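## Task

Scene 1 (practice): on the keyboard, whose keys span C3 at the player's left end to C5 at the player's right end, sound F3, F#3, F3, C#4 in exactly that order and nothing more. A key registers only once pressed most of its travel down, and it has to rise most of its travel before it can register again. Any wrong note, any extra note, or two notes beginning at the same instant counts as failure.

## Robot and tools

ROBOT. Two FANUC CRX arms, left_arm and right_arm, each with six joints in this fixed order: waist (J1), shoulder (J2), elbow (J3), forearm roll (J4), wrist pitch (J5), wrist roll (J6). Each carries a Robotiq gripper that opens to 140 mm. The left gripper's fingers can hinge inward if pushed on their tips unless fully closed, so a press with them may fold instead of pushing the key; the right gripper's fingers are rigid. Closed fingers make a good key presser. Stated joint ranges (rad): waist -3.491..3.491, shoulder -3.140..3.140, elbow -1.187..4.328, forearm roll -3.316..3.316, wrist pitch -3.140..3.140, wrist roll -3.927..3.927.

FRAMES. Scene frame: origin on the table top halfway between the arms, +x out over the table, +y toward left_arm, +z up. Hand poses (end_effector_position in metres, end_effector_quat_wxyz) are given in each arm's own base frame. Bases in the scene frame: left_arm at (-0.028, +0.378, +0.031), right_arm at (+0.010, -0.353, +0.031), both almost unrotated, z up. end_effector_position is the point between the pads when closed; the fingertips stick out about 33 mm past it for small gaps (9 mm when wide open). The fingers point along the gripper's +z axis and open along its y axis. Cameras: cam_high (fixed, scene frame), cam_left_wrist and cam_right_wrist (on the hands), all 672x504.

execute_actions(actions, cameras). actions is a list of actions; each action is a list of up to 15 rows, one row per 1/30 s step; if fewer than 15, the last row is held for the rest, so every action lasts 0.5 s. A row is one list of 18 numbers in [-1, 1] covering both arms: left_arm's 6 joint numbers, then its gripper position, force_limit, speed; then the same 9 for right_arm. Joint numbers are offsets, scaled, from that arm's Joint targets as they stood when the action began (not from the previous row); sending the same offset in a later action moves further. Scale: 1.0 equals 2.204 rad for waist and shoulder, 2.644 rad for elbow, 3.305 rad for J4-J6. Zeros hold the arm. Gripper numbers are absolute commands: position +1 fully open, about -0.8 pads touching, -1 closes until blocked; force_limit and speed (-1 slow/soft to +1 fast/hard, both start at +1). To leave a gripper unchanged, resend its previous three numbers. An action asking a joint more than 0.010 rad beyond its range is refused for both arms. An empty actions list just reports state. cameras: list of names, ["all"], or [] for none.

move(target, speed, blend, stop_force, zero, blocking, cameras). target is one 18-number row or a list of up to 15 rows in the same layout; every row's joint numbers are scaled offsets from the current Joint targets (all rows from the same start, not chained); gripper numbers absolute. All joints of both arms travel together. speed: rad/s of the joint with the longest way, 0.01 to 3.92, default 0.5; one value or one per row. blend: corner rounding in rad for lists. stop_force: 12 to 80 N, ends an arm's path when its estimated push against motion rises that much; use with a much slower speed; zero (default true) rebases that estimate first. blocking=false returns early while the move continues (not allowed with stop_force). The result adds a move: line: done, off_target, moving, held or fault, plus limits=held if steps were withheld.

wait(seconds 0-10) lets time pass holding commands. stop brakes a running move. zoom_image(camera, region [x0, y0, x1, y1] in pixels, at most 504x504) enlarges part of that camera's latest image. read_manual gives licence texts. finished_scene(scene 1 or 2) ends the scene irreversibly; scene 1 is practice and may be skipped.

RESULTS. Joint positions and Joint velocities (rad, rad/s, one block per arm; velocities may read within noise or be omitted). Joint targets: the base for your next offsets. Tool commands: current gripper commands. object_status: 0 moving, 1 blocked while opening, 2 blocked while closing, 3 reached request or pads met. position_measured is in counts (3 open, 230 pads together). Flange force: estimated outside force on the gripper along its own axes, noisy. Other lines: joint sent to its limit; joint command not followed (the anti-collision check between arms altered targets); MOTOR HOT; fault notices.

CAUTIONS. The arms are stiff: pushing a key with a target well past its bottom can trigger a stop. A force of 150 N on any part, or contact torque reaching 147 N m (J1-J3) or 36.8 N m (J4-J6), halts that arm for 10 s. Press each key just far enough, then lift clear before the next; never let a finger or the hand rest on a neighbouring key, and never start two keys together. Approach keys slowly. Keep the arms away from each other. Stretched or straining poses heat motors and can cause a 30-60 s over-temperature stop. Knocking anything off the table fails the scene.

Each tool is called as a command line: name --argument value for each argument, lists and objects as JSON in quotes; but a table of rows of numbers goes row by row, as --pt "numbers of a row", without its own name.

## Session

execute_actions --actions '[]'

Scene clock: 0.00 s.
left_arm: end_effector_position=(+0.1726, -0.0887, +0.1855) position_measured=3 object_status=3 end_effector_quat_wxyz=(-0.485, -0.077, +0.862, +0.130) | right_arm: end_effector_position=(+0.1900, +0.2421, +0.3289) position_measured=3 object_status=3 end_effector_quat_wxyz=(-0.028, +0.949, +0.310, -0.051)
Joint positions: left_arm=[-0.027 0.271 -0.214 -0.148 -2.127 -1.371] | right_arm=[1.195 -0.283 -0.002 -0.121 -1.872 0.972]
Joint velocities: within noise
Flange force (N): no reading
Joint targets: left_arm=[-0.027 0.271 -0.214 -0.148 -2.127 -1.371] | right_arm=[1.195 -0.283 -0.002 -0.121 -1.872 0.972]
Tool commands: left_gripper/position=+1.0 left_gripper/force_limit=+1.0 left_gripper/speed=+1.0 right_gripper/position=+1.0 right_gripper/force_limit=+1.0 right_gripper/speed=+1.0

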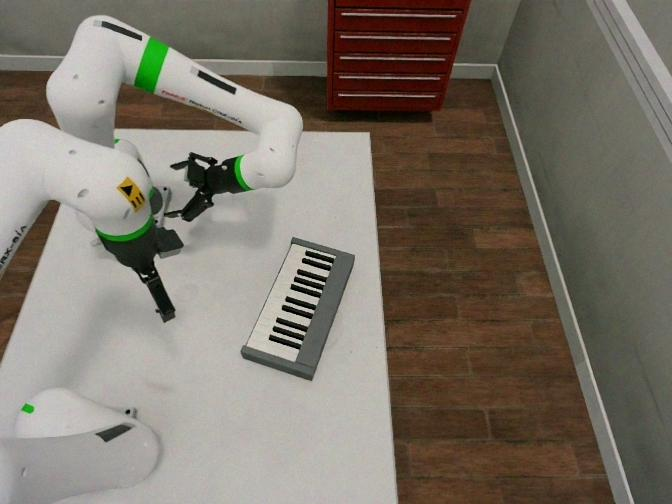

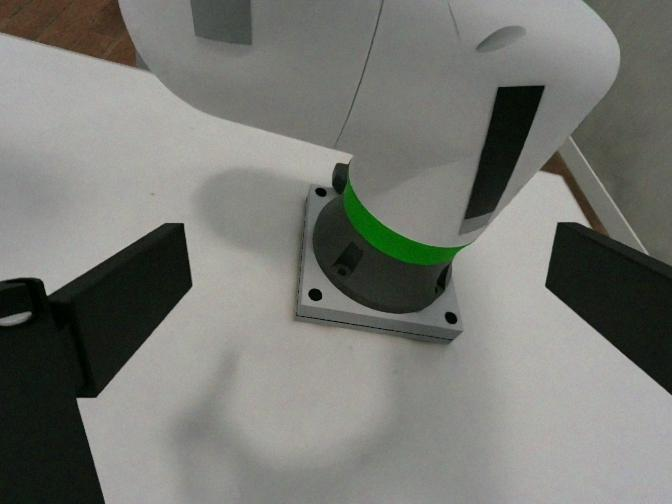

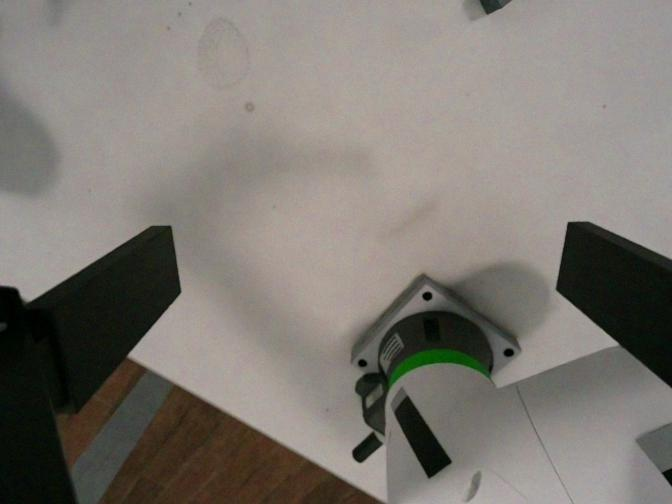

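zoom_image --camera "cam_high" --region '[220, 220, 380, 400]'

Scaled by 2.800 from the camera's 672x504 image, which has a finer 960x720 frame.

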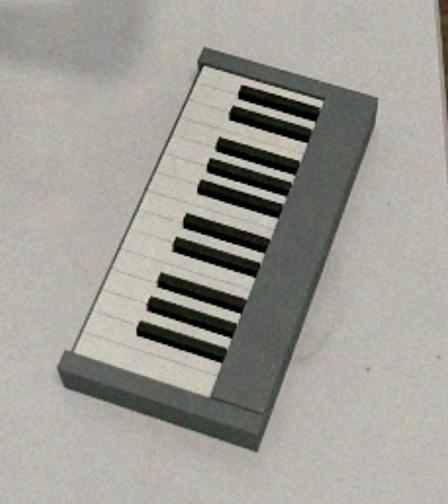

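move --target '[-0.1331, 0.03775, 0.16097, 0.04478, 0.21144, -0.05416, -1, 0, 0, 0, 0, 0, 0, 0, 0, 1, 1, 1]' --speed 0.7 --cameras '["all"]'

Scene clock: 5.63 s.
left_arm: end_effector_position=(+0.4978, -0.3023, +0.1518) position_measured=233 object_status=3 end_effector_quat_wxyz=(+0.000, +0.149, +0.989, +0.000) | right_arm: end_effector_position=(+0.1900, +0.2421, +0.3289) position_measured=3 object_status=3 end_effector_quat_wxyz=(-0.028, +0.949, +0.310, -0.051)
Joint positions: left_arm=[-0.321 0.354 0.211 0 -1.428 -1.55] | right_arm=[1.195 -0.283 -0.002 -0.121 -1.872 0.972]
Flange force (N): left_arm=[7.7 2.5 1.9] | right_arm=[-2.1 -4.1 -1.5]
Joint targets: left_arm=[-0.321 0.354 0.211 0.000 -1.428 -1.550] | right_arm=[1.195 -0.283 -0.002 -0.121 -1.872 0.972]
move: done
camera_calibration:
cam_left_wrist: T_world_to_cam=[[0.302829, 0.953026, -0.00603098, 0.149664], [0.898153, -0.283264, 0.336278, -0.580772], [0.318774, -0.107251, -0.941743, 0.0942489], [0, 0, 0, 1]] pos_world=[0.446255, -0.297037, 0.284962]

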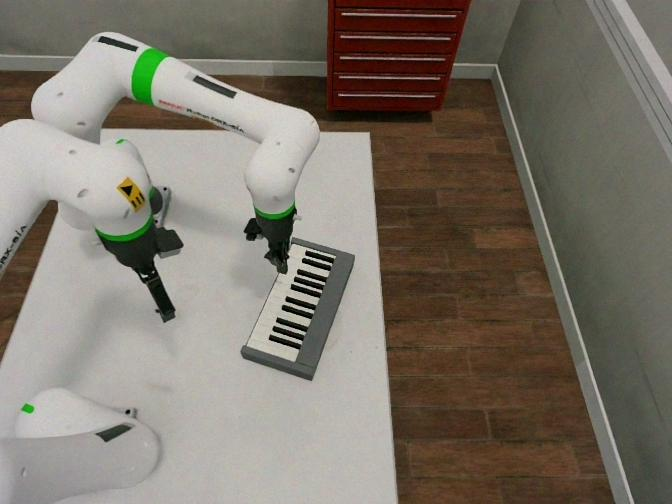

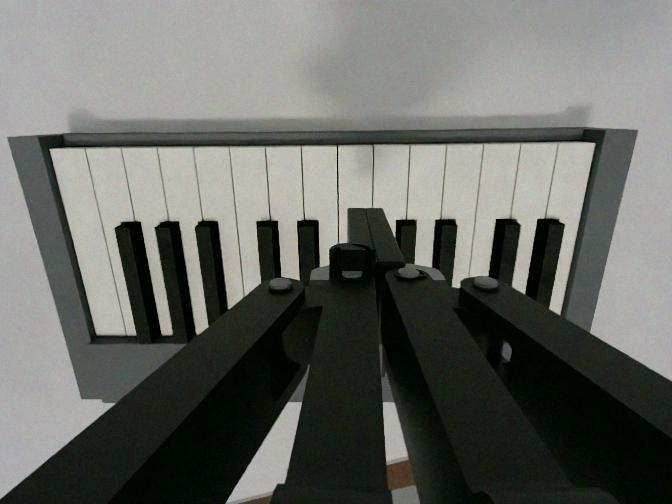

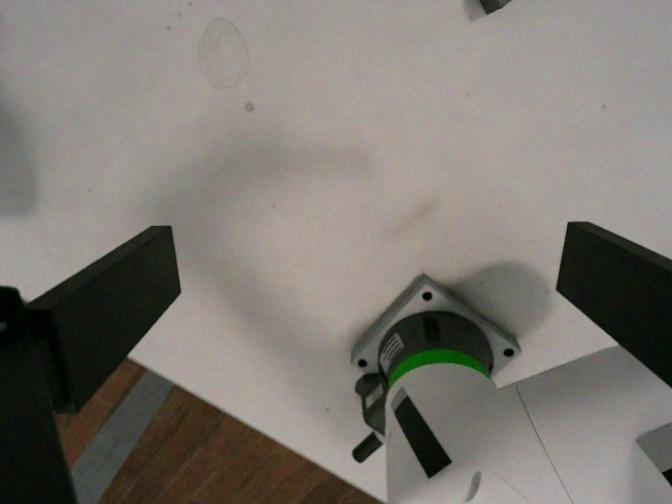

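zoom_image --camera "cam_left_wrist" --region '[290, 120, 600, 350]'

zoom_image --camera "cam_left_wrist" --region '[0, 110, 340, 420]'

Scaled by 1.626 from the camera's 672x504 image, which has a finer 960x720 frame.

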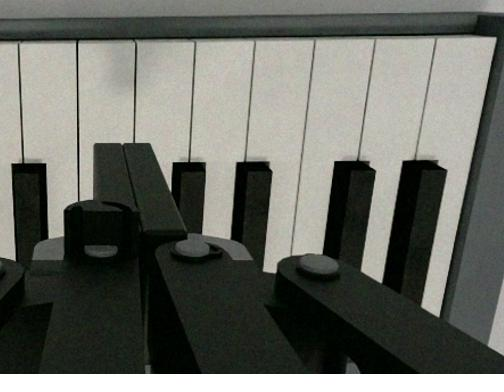

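Scaled by 1.482 from the camera's 672x504 image, which has a finer 960x720 frame.

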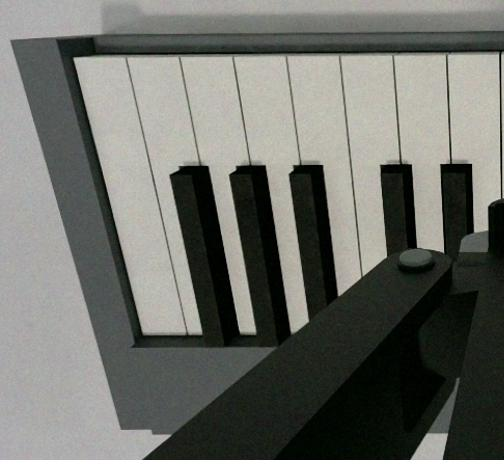

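move --target '[0.05847, -0.00838, -0.067, 0, 0.04802, -0.03896, -1, 0, 0, 0, 0, 0, 0, 0, 0, 1, 1, 1]' --speed 0.3 --cameras '["cam_left_wrist", "cam_high"]'

zoom_image --camera "cam_left_wrist" --region '[250, 100, 500, 290]'

Scene clock: 8.13 s.
left_arm: end_effector_position=(+0.5108, -0.2317, +0.0879) position_measured=233 object_status=3 end_effector_quat_wxyz=(+0.000, +0.149, +0.989, +0.000) | right_arm: end_effector_position=(+0.1900, +0.2421, +0.3289) position_measured=3 object_status=3 end_effector_quat_wxyz=(-0.028, +0.949, +0.310, -0.051)
Joint positions: left_arm=[-0.192 0.336 0.034 0 -1.27 -1.679] | right_arm=[1.195 -0.283 -0.002 -0.121 -1.872 0.972]
Flange force (N): left_arm=[6.9 2.7 0.7] | right_arm=[-2.1 -4.1 -1.4]
Joint targets: left_arm=[-0.192 0.336 0.034 0.000 -1.270 -1.679] | right_arm=[1.195 -0.283 -0.002 -0.121 -1.872 0.972]
move: done
camera_calibration:
cam_left_wrist: T_world_to_cam=[[0.302791, 0.953037, -0.00611371, 0.0780958], [0.898135, -0.28319, 0.336388, -0.550961], [0.318859, -0.107346, -0.941703, 0.0374299], [0, 0, 0, 1]] pos_world=[0.459255, -0.226437, 0.221062]
Images, in order (width x height): cam_high 672x504, cam_left_wrist 672x504.

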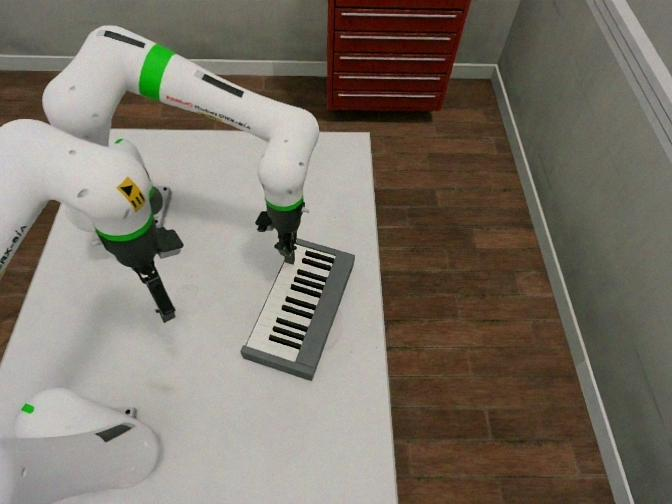

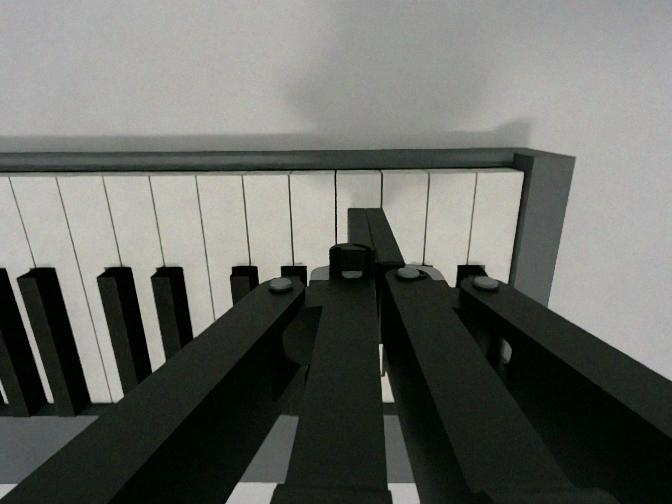

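Scaled by 2.016 from the camera's 672x504 image, which has a finer 960x720 frame.

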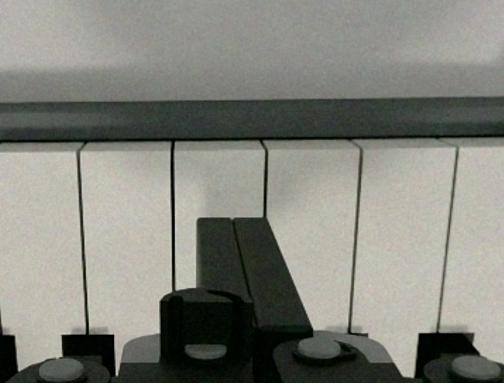

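move --target '[-0.00097, 0.00027, -0.01173, 0, 0.00959, 0.00064, -1, 0, 0, 0, 0, 0, 0, 0, 0, 1, 1, 1]' --speed 0.1 --cameras '["cam_left_wrist"]'

zoom_image --camera "cam_left_wrist" --region '[280, 130, 450, 260]'

Scene clock: 10.50 s.
left_arm: end_effector_position=(+0.5064, -0.2320, +0.0749) position_measured=233 object_status=3 end_effector_quat_wxyz=(+0.000, +0.149, +0.989, +0.000) | right_arm: end_effector_position=(+0.1900, +0.2421, +0.3289) position_measured=3 object_status=3 end_effector_quat_wxyz=(-0.028, +0.949, +0.310, -0.051)
Joint positions: left_arm=[-0.194 0.336 0.003 0 -1.238 -1.677] | right_arm=[1.195 -0.283 -0.002 -0.121 -1.872 0.972]
Flange force (N): left_arm=[7.3 1.9 0.6] | right_arm=[-2.5 -4.0 -0.9]
Joint targets: left_arm=[-0.194 0.336 0.003 0.000 -1.238 -1.677] | right_arm=[1.195 -0.283 -0.002 -0.121 -1.872 0.972]
move: done
camera_calibration:
cam_left_wrist: T_world_to_cam=[[0.302793, 0.953037, -0.00611316, 0.0796337], [0.898134, -0.283192, 0.336389, -0.542721], [0.318859, -0.107346, -0.941703, 0.0265585], [0, 0, 0, 1]] pos_world=[0.454855, -0.226737, 0.208062]
Images, in order (width x height): cam_left_wrist 672x504.

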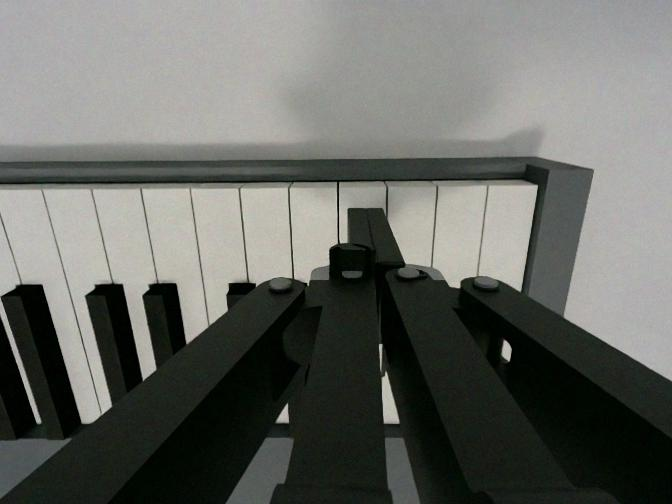

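Scaled by 2.965 from the camera's 672x504 image, which has a finer 960x720 frame.

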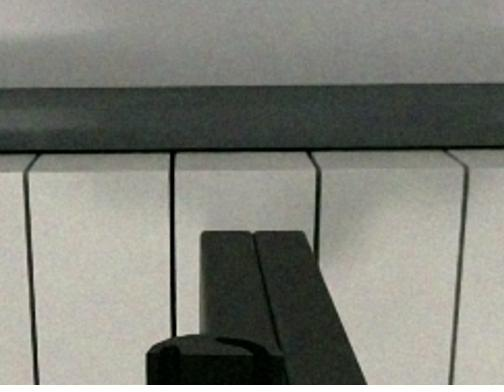

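move --target '[0, 0.01453, -0.01761, 0, 0.02378, 0, -1, 0, 0, 0, 0, 0, 0, 0, 0, 1, 1, 1]' --speed 0.03 --stop_force 12 --cameras '["cam_left_wrist"]'

zoom_image --camera "cam_left_wrist" --region '[280, 130, 450, 260]'

Scene clock: 13.27 s.
left_arm: end_effector_position=(+0.5067, -0.2321, +0.0487) position_measured=233 object_status=3 end_effector_quat_wxyz=(+0.000, +0.149, +0.989, +0.000) | right_arm: end_effector_position=(+0.1900, +0.2421, +0.3289) position_measured=3 object_status=3 end_effector_quat_wxyz=(-0.028, +0.949, +0.310, -0.051)
Joint positions: left_arm=[-0.194 0.36 -0.031 0 -1.181 -1.677] | right_arm=[1.195 -0.283 -0.002 -0.121 -1.872 0.972]
Flange force (N): left_arm=[10.4 4.8 -21.4] | right_arm=[-2.1 -3.8 -1.4]
Joint targets: left_arm=[-0.194 0.360 -0.031 0.000 -1.181 -1.677] | right_arm=[1.195 -0.283 -0.002 -0.121 -1.872 0.972]
move: contact (left_arm); left_arm: the wrist pitch is farthest, 0.021 rad from its target
camera_calibration:
cam_left_wrist: T_world_to_cam=[[0.302773, 0.953043, -0.00605712, 0.0793821], [0.898066, -0.283168, 0.336589, -0.534144], [0.319069, -0.10735, -0.941632, 0.00158716], [0, 0, 0, 1]] pos_world=[0.455156, -0.226737, 0.181763]
Images, in order (width x height): cam_left_wrist 672x504.

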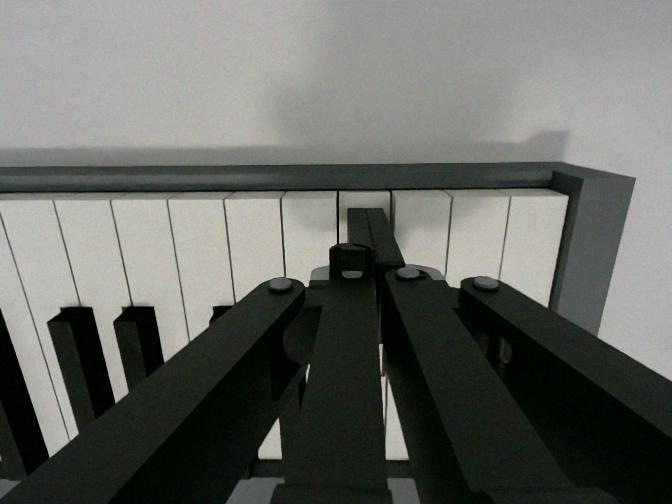

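Scaled by 2.965 from the camera's 672x504 image, which has a finer 960x720 frame.

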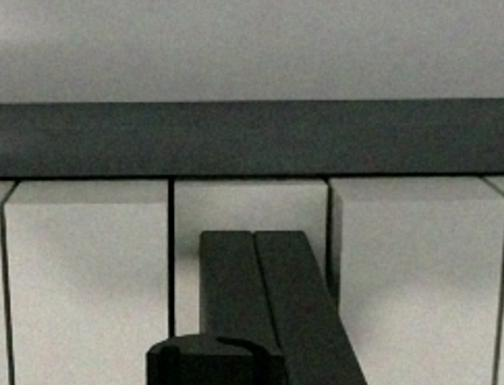

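move --pt "0 -0.01076 0.013 0 -0.01721 0 -1 0 0 0 0 0 0 0 0 1 1 1" --pt "-0.01224 0.03434 0.08576 0 -0.04534 0.00817 -1 0 0 0 0 0 0 0 0 1 1 1" --speed '[0.08, 0.2]' --cameras '["cam_left_wrist"]'

zoom_image --camera "cam_left_wrist" --region '[240, 80, 500, 280]'

Scene clock: 16.33 s.
left_arm: end_effector_position=(+0.5482, -0.2564, +0.0984) position_measured=233 object_status=3 end_effector_quat_wxyz=(+0.001, +0.149, +0.989, +0.000) | right_arm: end_effector_position=(+0.1900, +0.2421, +0.3289) position_measured=3 object_status=3 end_effector_quat_wxyz=(-0.028, +0.949, +0.310, -0.051)
Joint positions: left_arm=[-0.221 0.435 0.196 0 -1.33 -1.65] | right_arm=[1.195 -0.283 -0.002 -0.121 -1.872 0.972]
Flange force (N): left_arm=[8.3 1.9 0.6] | right_arm=[-2.1 -4.2 -1.0]
Joint targets: left_arm=[-0.221 0.435 0.196 0.000 -1.330 -1.650] | right_arm=[1.195 -0.283 -0.002 -0.121 -1.872 0.972]
move: done
camera_calibration:
cam_left_wrist: T_world_to_cam=[[0.302759, 0.953049, -0.00591391, 0.0903131], [0.897679, -0.283074, 0.3377, -0.594886], [0.320171, -0.10755, -0.941235, 0.0319132], [0, 0, 0, 1]] pos_world=[0.496456, -0.251037, 0.231465]
Images, in order (width x height): cam_left_wrist 672x504.

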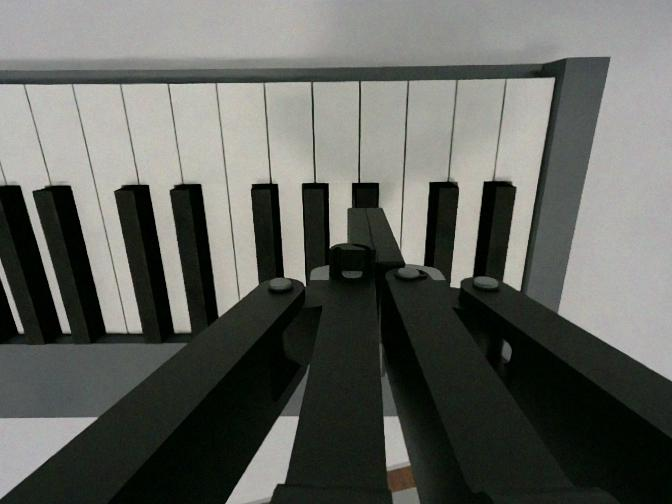

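Scaled by 1.938 from the camera's 672x504 image, which has a finer 960x720 frame.

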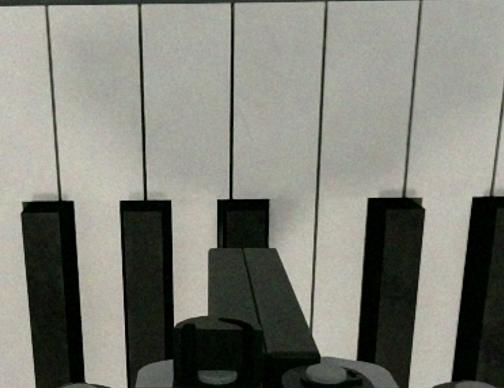

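move --target '[0.00158, 0.00449, -0.00852, 0, 0.00957, -0.00105, -1, 0, 0, 0, 0, 0, 0, 0, 0, 1, 1, 1]' --speed 0.1 --cameras '["cam_left_wrist"]'

zoom_image --camera "cam_left_wrist" --region '[280, 130, 450, 260]'

Scene clock: 18.03 s.
left_arm: end_effector_position=(+0.5489, -0.2545, +0.0832) position_measured=233 object_status=3 end_effector_quat_wxyz=(+0.000, +0.149, +0.989, +0.000) | right_arm: end_effector_position=(+0.1900, +0.2421, +0.3289) position_measured=3 object_status=3 end_effector_quat_wxyz=(-0.028, +0.949, +0.310, -0.051)
Joint positions: left_arm=[-0.218 0.445 0.174 0 -1.299 -1.653] | right_arm=[1.195 -0.283 -0.002 -0.121 -1.872 0.972]
Flange force (N): left_arm=[7.7 1.9 0.4] | right_arm=[-2.3 -3.9 -1.2]
Joint targets: left_arm=[-0.218 0.445 0.174 0.000 -1.299 -1.653] | right_arm=[1.195 -0.283 -0.002 -0.121 -1.872 0.972]
move: done
camera_calibration:
cam_left_wrist: T_world_to_cam=[[0.302737, 0.953055, -0.0060435, 0.0881799], [0.897941, -0.283094, 0.336985, -0.590003], [0.319455, -0.107445, -0.94149, 0.0179588], [0, 0, 0, 1]] pos_world=[0.497356, -0.249137, 0.216263]
Images, in order (width x height): cam_left_wrist 672x504.

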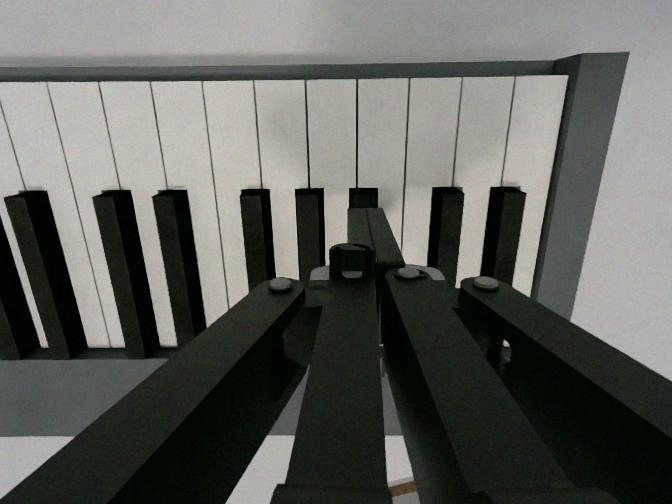

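Scaled by 2.965 from the camera's 672x504 image, which has a finer 960x720 frame.

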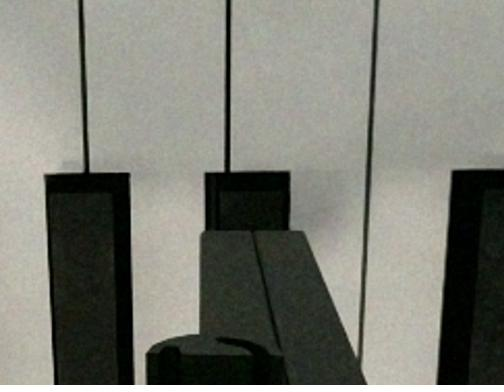

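move --target '[0.00045, 0.01042, -0.01607, 0, 0.01981, -0.0003, -1, 0, 0, 0, 0, 0, 0, 0, 0, 1, 1, 1]' --speed 0.03 --stop_force 12 --cameras '["cam_left_wrist"]'

zoom_image --camera "cam_left_wrist" --region '[280, 130, 450, 260]'

Scene clock: 21.07 s.
left_arm: end_effector_position=(+0.5493, -0.2542, +0.0643) position_measured=233 object_status=3 end_effector_quat_wxyz=(+0.000, +0.149, +0.989, +0.000) | right_arm: end_effector_position=(+0.1900, +0.2421, +0.3289) position_measured=3 object_status=3 end_effector_quat_wxyz=(-0.028, +0.949, +0.310, -0.051)
Joint positions: left_arm=[-0.217 0.459 0.148 0 -1.259 -1.654] | right_arm=[1.195 -0.283 -0.002 -0.121 -1.872 0.972]
Flange force (N): left_arm=[12.9 3.3 -20.6] | right_arm=[-2.3 -4.1 -0.8]
Joint targets: left_arm=[-0.217 0.459 0.148 0.000 -1.259 -1.654] | right_arm=[1.195 -0.283 -0.002 -0.121 -1.872 0.972]
move: contact (left_arm); left_arm: the wrist pitch is farthest, 0.025 rad from its target
camera_calibration:
cam_left_wrist: T_world_to_cam=[[0.302729, 0.953058, -0.00601594, 0.0876584], [0.897902, -0.283081, 0.337102, -0.583908], [0.319575, -0.107452, -0.941449, -0.0000003524], [0, 0, 0, 1]] pos_world=[0.497756, -0.248837, 0.197364]
Images, in order (width x height): cam_left_wrist 672x504.

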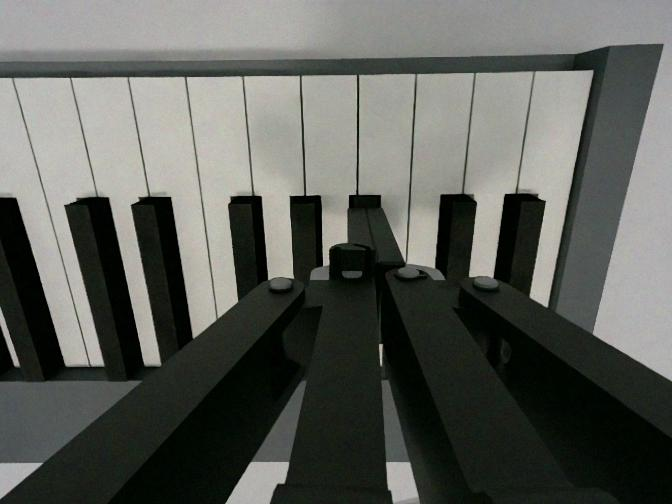

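Scaled by 2.965 from the camera's 672x504 image, which has a finer 960x720 frame.

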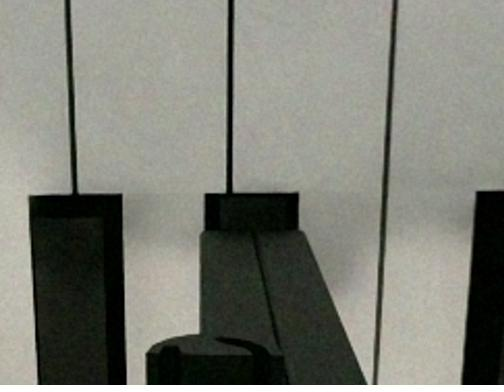

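zoom_image --camera "cam_left_wrist" --region '[280, 180, 390, 230]'

Scaled by 4.582 from the camera's 672x504 image, which has a finer 960x720 frame.

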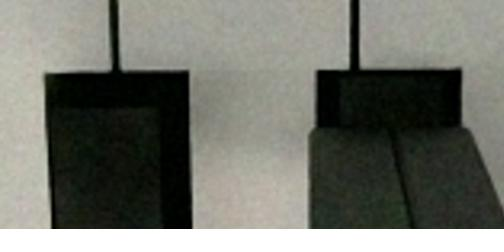

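move --pt "0 -0.00626 0.00952 0 -0.01203 0 -1 0 0 0 0 0 0 0 0 1 1 1" --pt "0.01056 -0.05568 -0.0547 0 0.00639 -0.00686 -1 0 0 0 0 0 0 0 0 1 1 1" --speed '[0.08, 0.15]' --cameras '["cam_left_wrist"]'

zoom_image --camera "cam_left_wrist" --region '[280, 130, 450, 260]'

Scene clock: 24.00 s.
left_arm: end_effector_position=(+0.5064, -0.2318, +0.0748) position_measured=233 object_status=3 end_effector_quat_wxyz=(+0.000, +0.149, +0.989, +0.000) | right_arm: end_effector_position=(+0.1900, +0.2421, +0.3289) position_measured=3 object_status=3 end_effector_quat_wxyz=(-0.028, +0.949, +0.310, -0.051)
Joint positions: left_arm=[-0.194 0.336 0.003 0 -1.238 -1.676] | right_arm=[1.195 -0.283 -0.002 -0.121 -1.872 0.972]
Flange force (N): left_arm=[6.8 2.0 0.5] | right_arm=[-2.6 -4.0 -0.9]
Joint targets: left_arm=[-0.194 0.336 0.003 0.000 -1.238 -1.676] | right_arm=[1.195 -0.283 -0.002 -0.121 -1.872 0.972]
move: done
camera_calibration:
cam_left_wrist: T_world_to_cam=[[0.302218, 0.95322, -0.00602676, 0.079726], [0.898326, -0.282688, 0.336301, -0.542586], [0.318865, -0.10705, -0.941735, 0.0265567], [0, 0, 0, 1]] pos_world=[0.454856, -0.226536, 0.207962]
Images, in order (width x height): cam_left_wrist 672x504.

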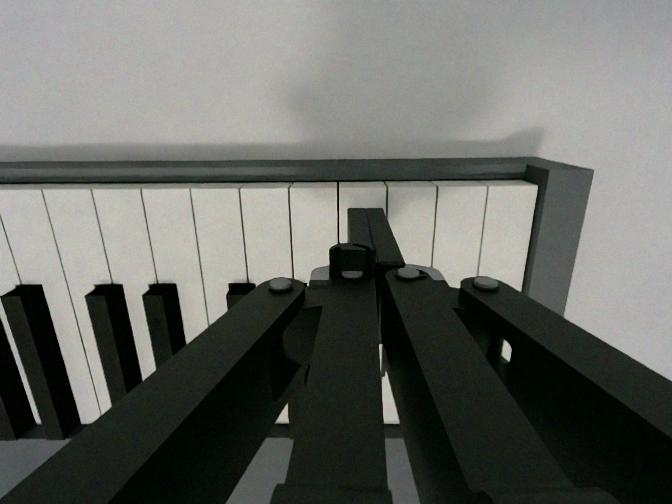

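Scaled by 2.965 from the camera's 672x504 image, which has a finer 960x720 frame.

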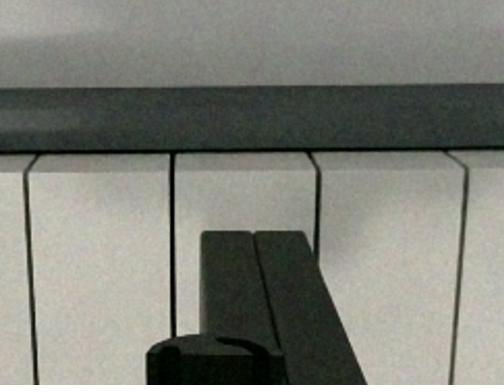

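move --target '[0, 0.01453, -0.01761, 0, 0.02378, 0, -1, 0, 0, 0, 0, 0, 0, 0, 0, 1, 1, 1]' --speed 0.03 --stop_force 12 --cameras '["cam_left_wrist"]'

zoom_image --camera "cam_left_wrist" --region '[280, 130, 450, 260]'

Scene clock: 26.73 s.
left_arm: end_effector_position=(+0.5067, -0.2318, +0.0487) position_measured=233 object_status=3 end_effector_quat_wxyz=(+0.000, +0.149, +0.989, +0.000) | right_arm: end_effector_position=(+0.1900, +0.2421, +0.3289) position_measured=3 object_status=3 end_effector_quat_wxyz=(-0.028, +0.949, +0.310, -0.051)
Joint positions: left_arm=[-0.194 0.359 -0.031 0 -1.181 -1.676] | right_arm=[1.195 -0.283 -0.002 -0.121 -1.872 0.972]
Flange force (N): left_arm=[11.6 3.9 -19.2] | right_arm=[-2.6 -4.0 -1.0]
Joint targets: left_arm=[-0.194 0.359 -0.031 0.000 -1.181 -1.676] | right_arm=[1.195 -0.283 -0.002 -0.121 -1.872 0.972]
move: contact (left_arm); left_arm: the wrist pitch is farthest, 0.021 rad from its target
camera_calibration:
cam_left_wrist: T_world_to_cam=[[0.302154, 0.953239, -0.00612124, 0.0795287], [0.898306, -0.282581, 0.336443, -0.534071], [0.318981, -0.107156, -0.941684, 0.00179613], [0, 0, 0, 1]] pos_world=[0.455156, -0.226536, 0.181862]
Images, in order (width x height): cam_left_wrist 672x504.

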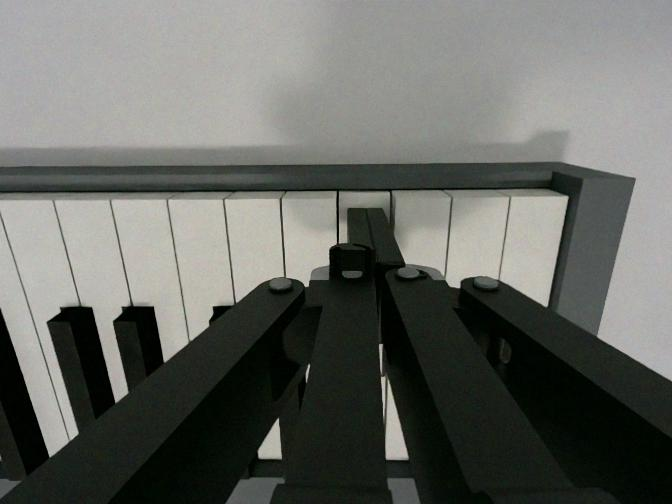

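Scaled by 2.965 from the camera's 672x504 image, which has a finer 960x720 frame.

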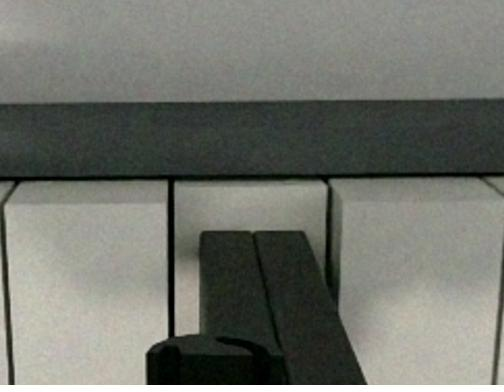

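move --pt "0 -0.01476 0.02011 0 -0.02587 0 -1 0 0 0 0 0 0 0 0 1 1 1" --pt "-0.08154 0.06187 0.10468 0 -0.04242 0.05425 -1 0 0 0 0 0 0 0 0 1 1 1" --speed '[0.1, 0.25]' --cameras '["cam_left_wrist"]'

zoom_image --camera "cam_left_wrist" --region '[280, 130, 450, 260]'

Scene clock: 29.67 s.
left_arm: end_effector_position=(+0.5222, -0.3441, +0.0829) position_measured=233 object_status=3 end_effector_quat_wxyz=(+0.000, +0.149, +0.989, +0.000) | right_arm: end_effector_position=(+0.1900, +0.2421, +0.3289) position_measured=3 object_status=3 end_effector_quat_wxyz=(-0.028, +0.949, +0.310, -0.051)
Joint positions: left_arm=[-0.373 0.496 0.246 0 -1.321 -1.497] | right_arm=[1.195 -0.283 -0.002 -0.121 -1.872 0.972]
Flange force (N): left_arm=[7.3 3.2 0.3] | right_arm=[-2.5 -3.7 -1.4]
Joint targets: left_arm=[-0.373 0.496 0.246 0.000 -1.321 -1.497] | right_arm=[1.195 -0.283 -0.002 -0.121 -1.872 0.972]
move: done
camera_calibration:
cam_left_wrist: T_world_to_cam=[[0.302479, 0.953137, -0.00603641, 0.181898], [0.898123, -0.282888, 0.336675, -0.591302], [0.31919, -0.107259, -0.941602, 0.0168733], [0, 0, 0, 1]] pos_world=[0.470656, -0.338836, 0.216063]
Images, in order (width x height): cam_left_wrist 672x504.

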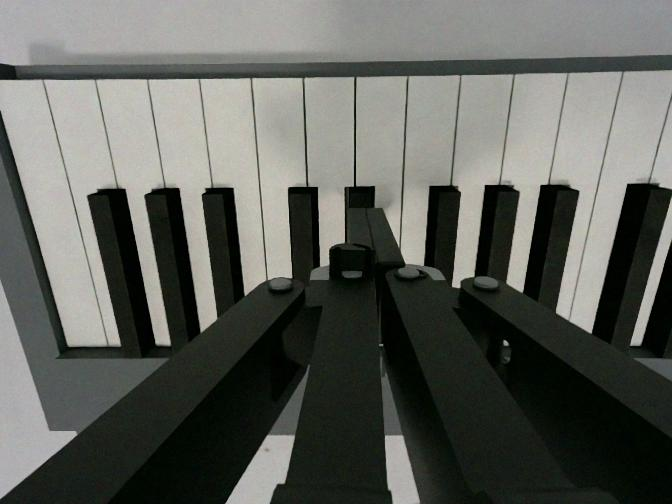

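Scaled by 2.965 from the camera's 672x504 image, which has a finer 960x720 frame.

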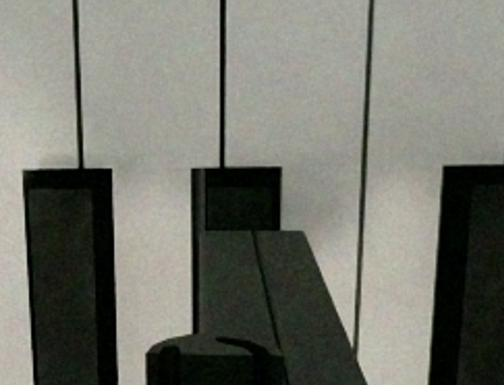

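move --target '[-0.00104, 0.0005, 0.00073, 0, -0.0002, 0.00067, -1, 0, 0, 0, 0, 0, 0, 0, 0, 1, 1, 1]' --speed 0.05 --cameras '["cam_left_wrist"]'

zoom_image --camera "cam_left_wrist" --region '[280, 130, 450, 260]'

Scene clock: 31.00 s.
left_arm: end_effector_position=(+0.5219, -0.3455, +0.0830) position_measured=233 object_status=3 end_effector_quat_wxyz=(+0.000, +0.149, +0.989, +0.000) | right_arm: end_effector_position=(+0.1900, +0.2421, +0.3289) position_measured=3 object_status=3 end_effector_quat_wxyz=(-0.028, +0.949, +0.310, -0.051)
Joint positions: left_arm=[-0.376 0.497 0.248 0 -1.322 -1.495] | right_arm=[1.195 -0.283 -0.002 -0.121 -1.872 0.972]
Flange force (N): left_arm=[9.2 3.9 0.8] | right_arm=[-2.6 -4.0 -0.8]
Joint targets: left_arm=[-0.376 0.497 0.248 0.000 -1.322 -1.495] | right_arm=[1.195 -0.283 -0.002 -0.121 -1.872 0.972]
move: done
camera_calibration:
cam_left_wrist: T_world_to_cam=[[0.302602, 0.953098, -0.00602602, 0.183251], [0.898018, -0.282985, 0.336873, -0.591489], [0.319367, -0.10735, -0.941531, 0.0167837], [0, 0, 0, 1]] pos_world=[0.470356, -0.340237, 0.216163]
Images, in order (width x height): cam_left_wrist 672x504.

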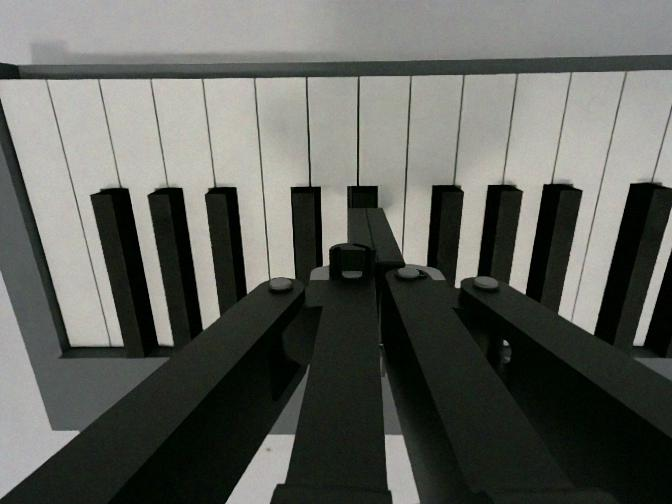

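Scaled by 2.965 from the camera's 672x504 image, which has a finer 960x720 frame.

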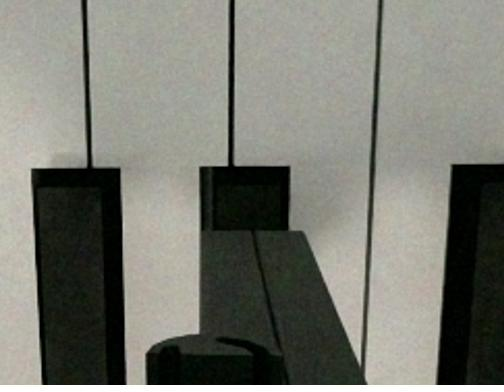

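move --target '[0, 0.00976, -0.01632, 0, 0.01956, 0, -1, 0, 0, 0, 0, 0, 0, 0, 0, 1, 1, 1]' --speed 0.03 --stop_force 12 --cameras '["cam_left_wrist"]'

zoom_image --camera "cam_left_wrist" --region '[280, 130, 450, 260]'

Scene clock: 33.03 s.
left_arm: end_effector_position=(+0.5221, -0.3456, +0.0644) position_measured=233 object_status=3 end_effector_quat_wxyz=(+0.000, +0.149, +0.989, +0.000) | right_arm: end_effector_position=(+0.1900, +0.2421, +0.3289) position_measured=3 object_status=3 end_effector_quat_wxyz=(-0.028, +0.949, +0.310, -0.051)
Joint positions: left_arm=[-0.376 0.51 0.222 0 -1.283 -1.495] | right_arm=[1.195 -0.283 -0.002 -0.121 -1.872 0.972]
Flange force (N): left_arm=[12.3 6.4 -22.0] | right_arm=[-2.9 -4.1 -0.8]
Joint targets: left_arm=[-0.376 0.510 0.222 0.000 -1.283 -1.495] | right_arm=[1.195 -0.283 -0.002 -0.121 -1.872 0.972]
move: contact (left_arm); left_arm: the wrist pitch is farthest, 0.025 rad from its target
camera_calibration:
cam_left_wrist: T_world_to_cam=[[0.302625, 0.95309, -0.00608757, 0.183172], [0.897969, -0.28297, 0.337016, -0.585432], [0.319484, -0.107456, -0.941479, -0.000904134], [0, 0, 0, 1]] pos_world=[0.470556, -0.340337, 0.197563]
Images, in order (width x height): cam_left_wrist 672x504.

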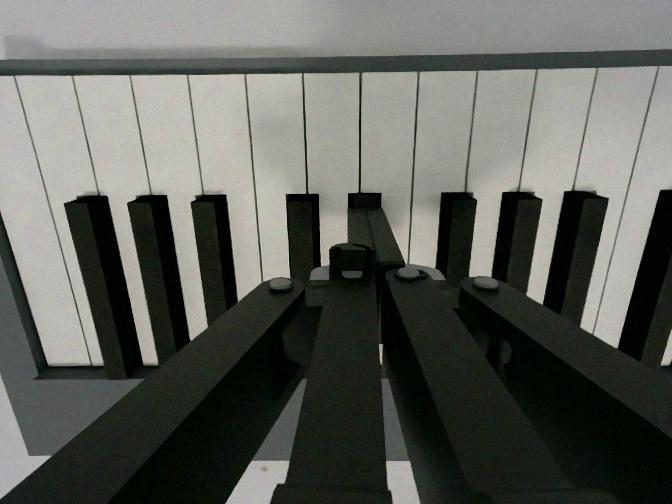

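Scaled by 2.965 from the camera's 672x504 image, which has a finer 960x720 frame.

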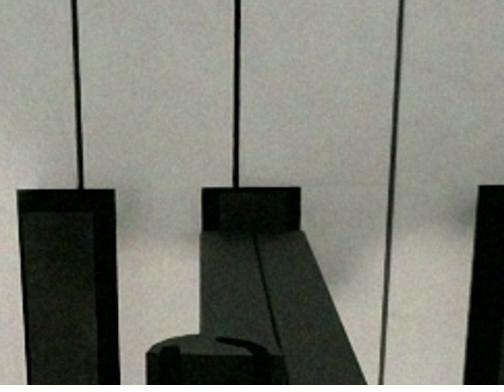

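move --target '[0, -0.00976, 0.01632, 0, -0.01956, 0, -1, 0, 0, 0, 0, 0, 0, 0, 0, 1, 1, 1]' --speed 0.1 --cameras '["cam_left_wrist", "cam_high"]'

Scene clock: 34.17 s.
left_arm: end_effector_position=(+0.5215, -0.3454, +0.0955) position_measured=233 object_status=3 end_effector_quat_wxyz=(+0.000, +0.149, +0.989, +0.000) | right_arm: end_effector_position=(+0.1900, +0.2421, +0.3289) position_measured=3 object_status=3 end_effector_quat_wxyz=(-0.028, +0.949, +0.310, -0.051)
Joint positions: left_arm=[-0.376 0.488 0.265 0 -1.347 -1.495] | right_arm=[1.195 -0.283 -0.002 -0.121 -1.872 0.972]
Flange force (N): left_arm=[8.4 3.6 1.2] | right_arm=[-2.0 -4.1 -1.3]
Joint targets: left_arm=[-0.376 0.488 0.265 0.000 -1.348 -1.495] | right_arm=[1.195 -0.283 -0.002 -0.121 -1.872 0.972]
move: done
camera_calibration:
cam_left_wrist: T_world_to_cam=[[0.302623, 0.953091, -0.00608665, 0.183288], [0.89798, -0.282973, 0.336984, -0.595198], [0.319454, -0.107445, -0.941491, 0.0286522], [0, 0, 0, 1]] pos_world=[0.469856, -0.340037, 0.228663]
Images, in order (width x height): cam_high 672x504, cam_left_wrist 672x504.

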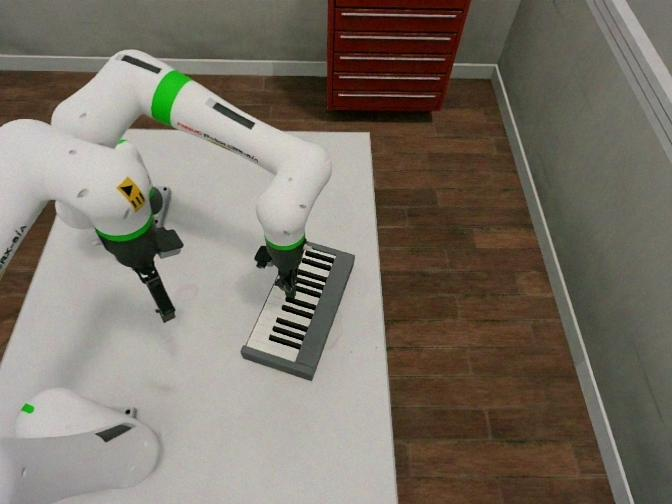

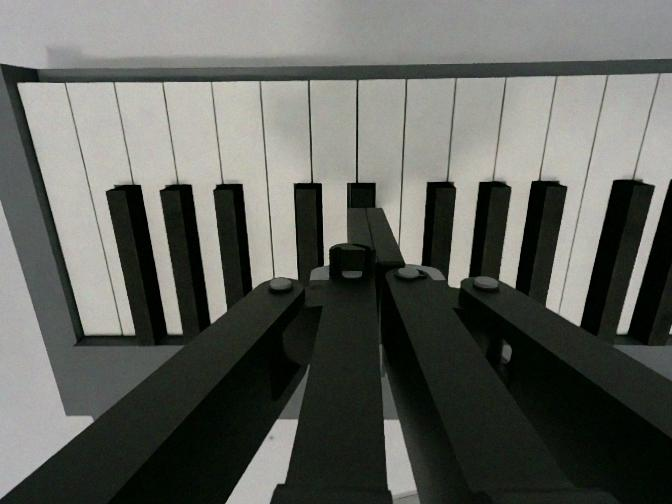

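finished_scene --scene 1

The scene is finished: the task was done.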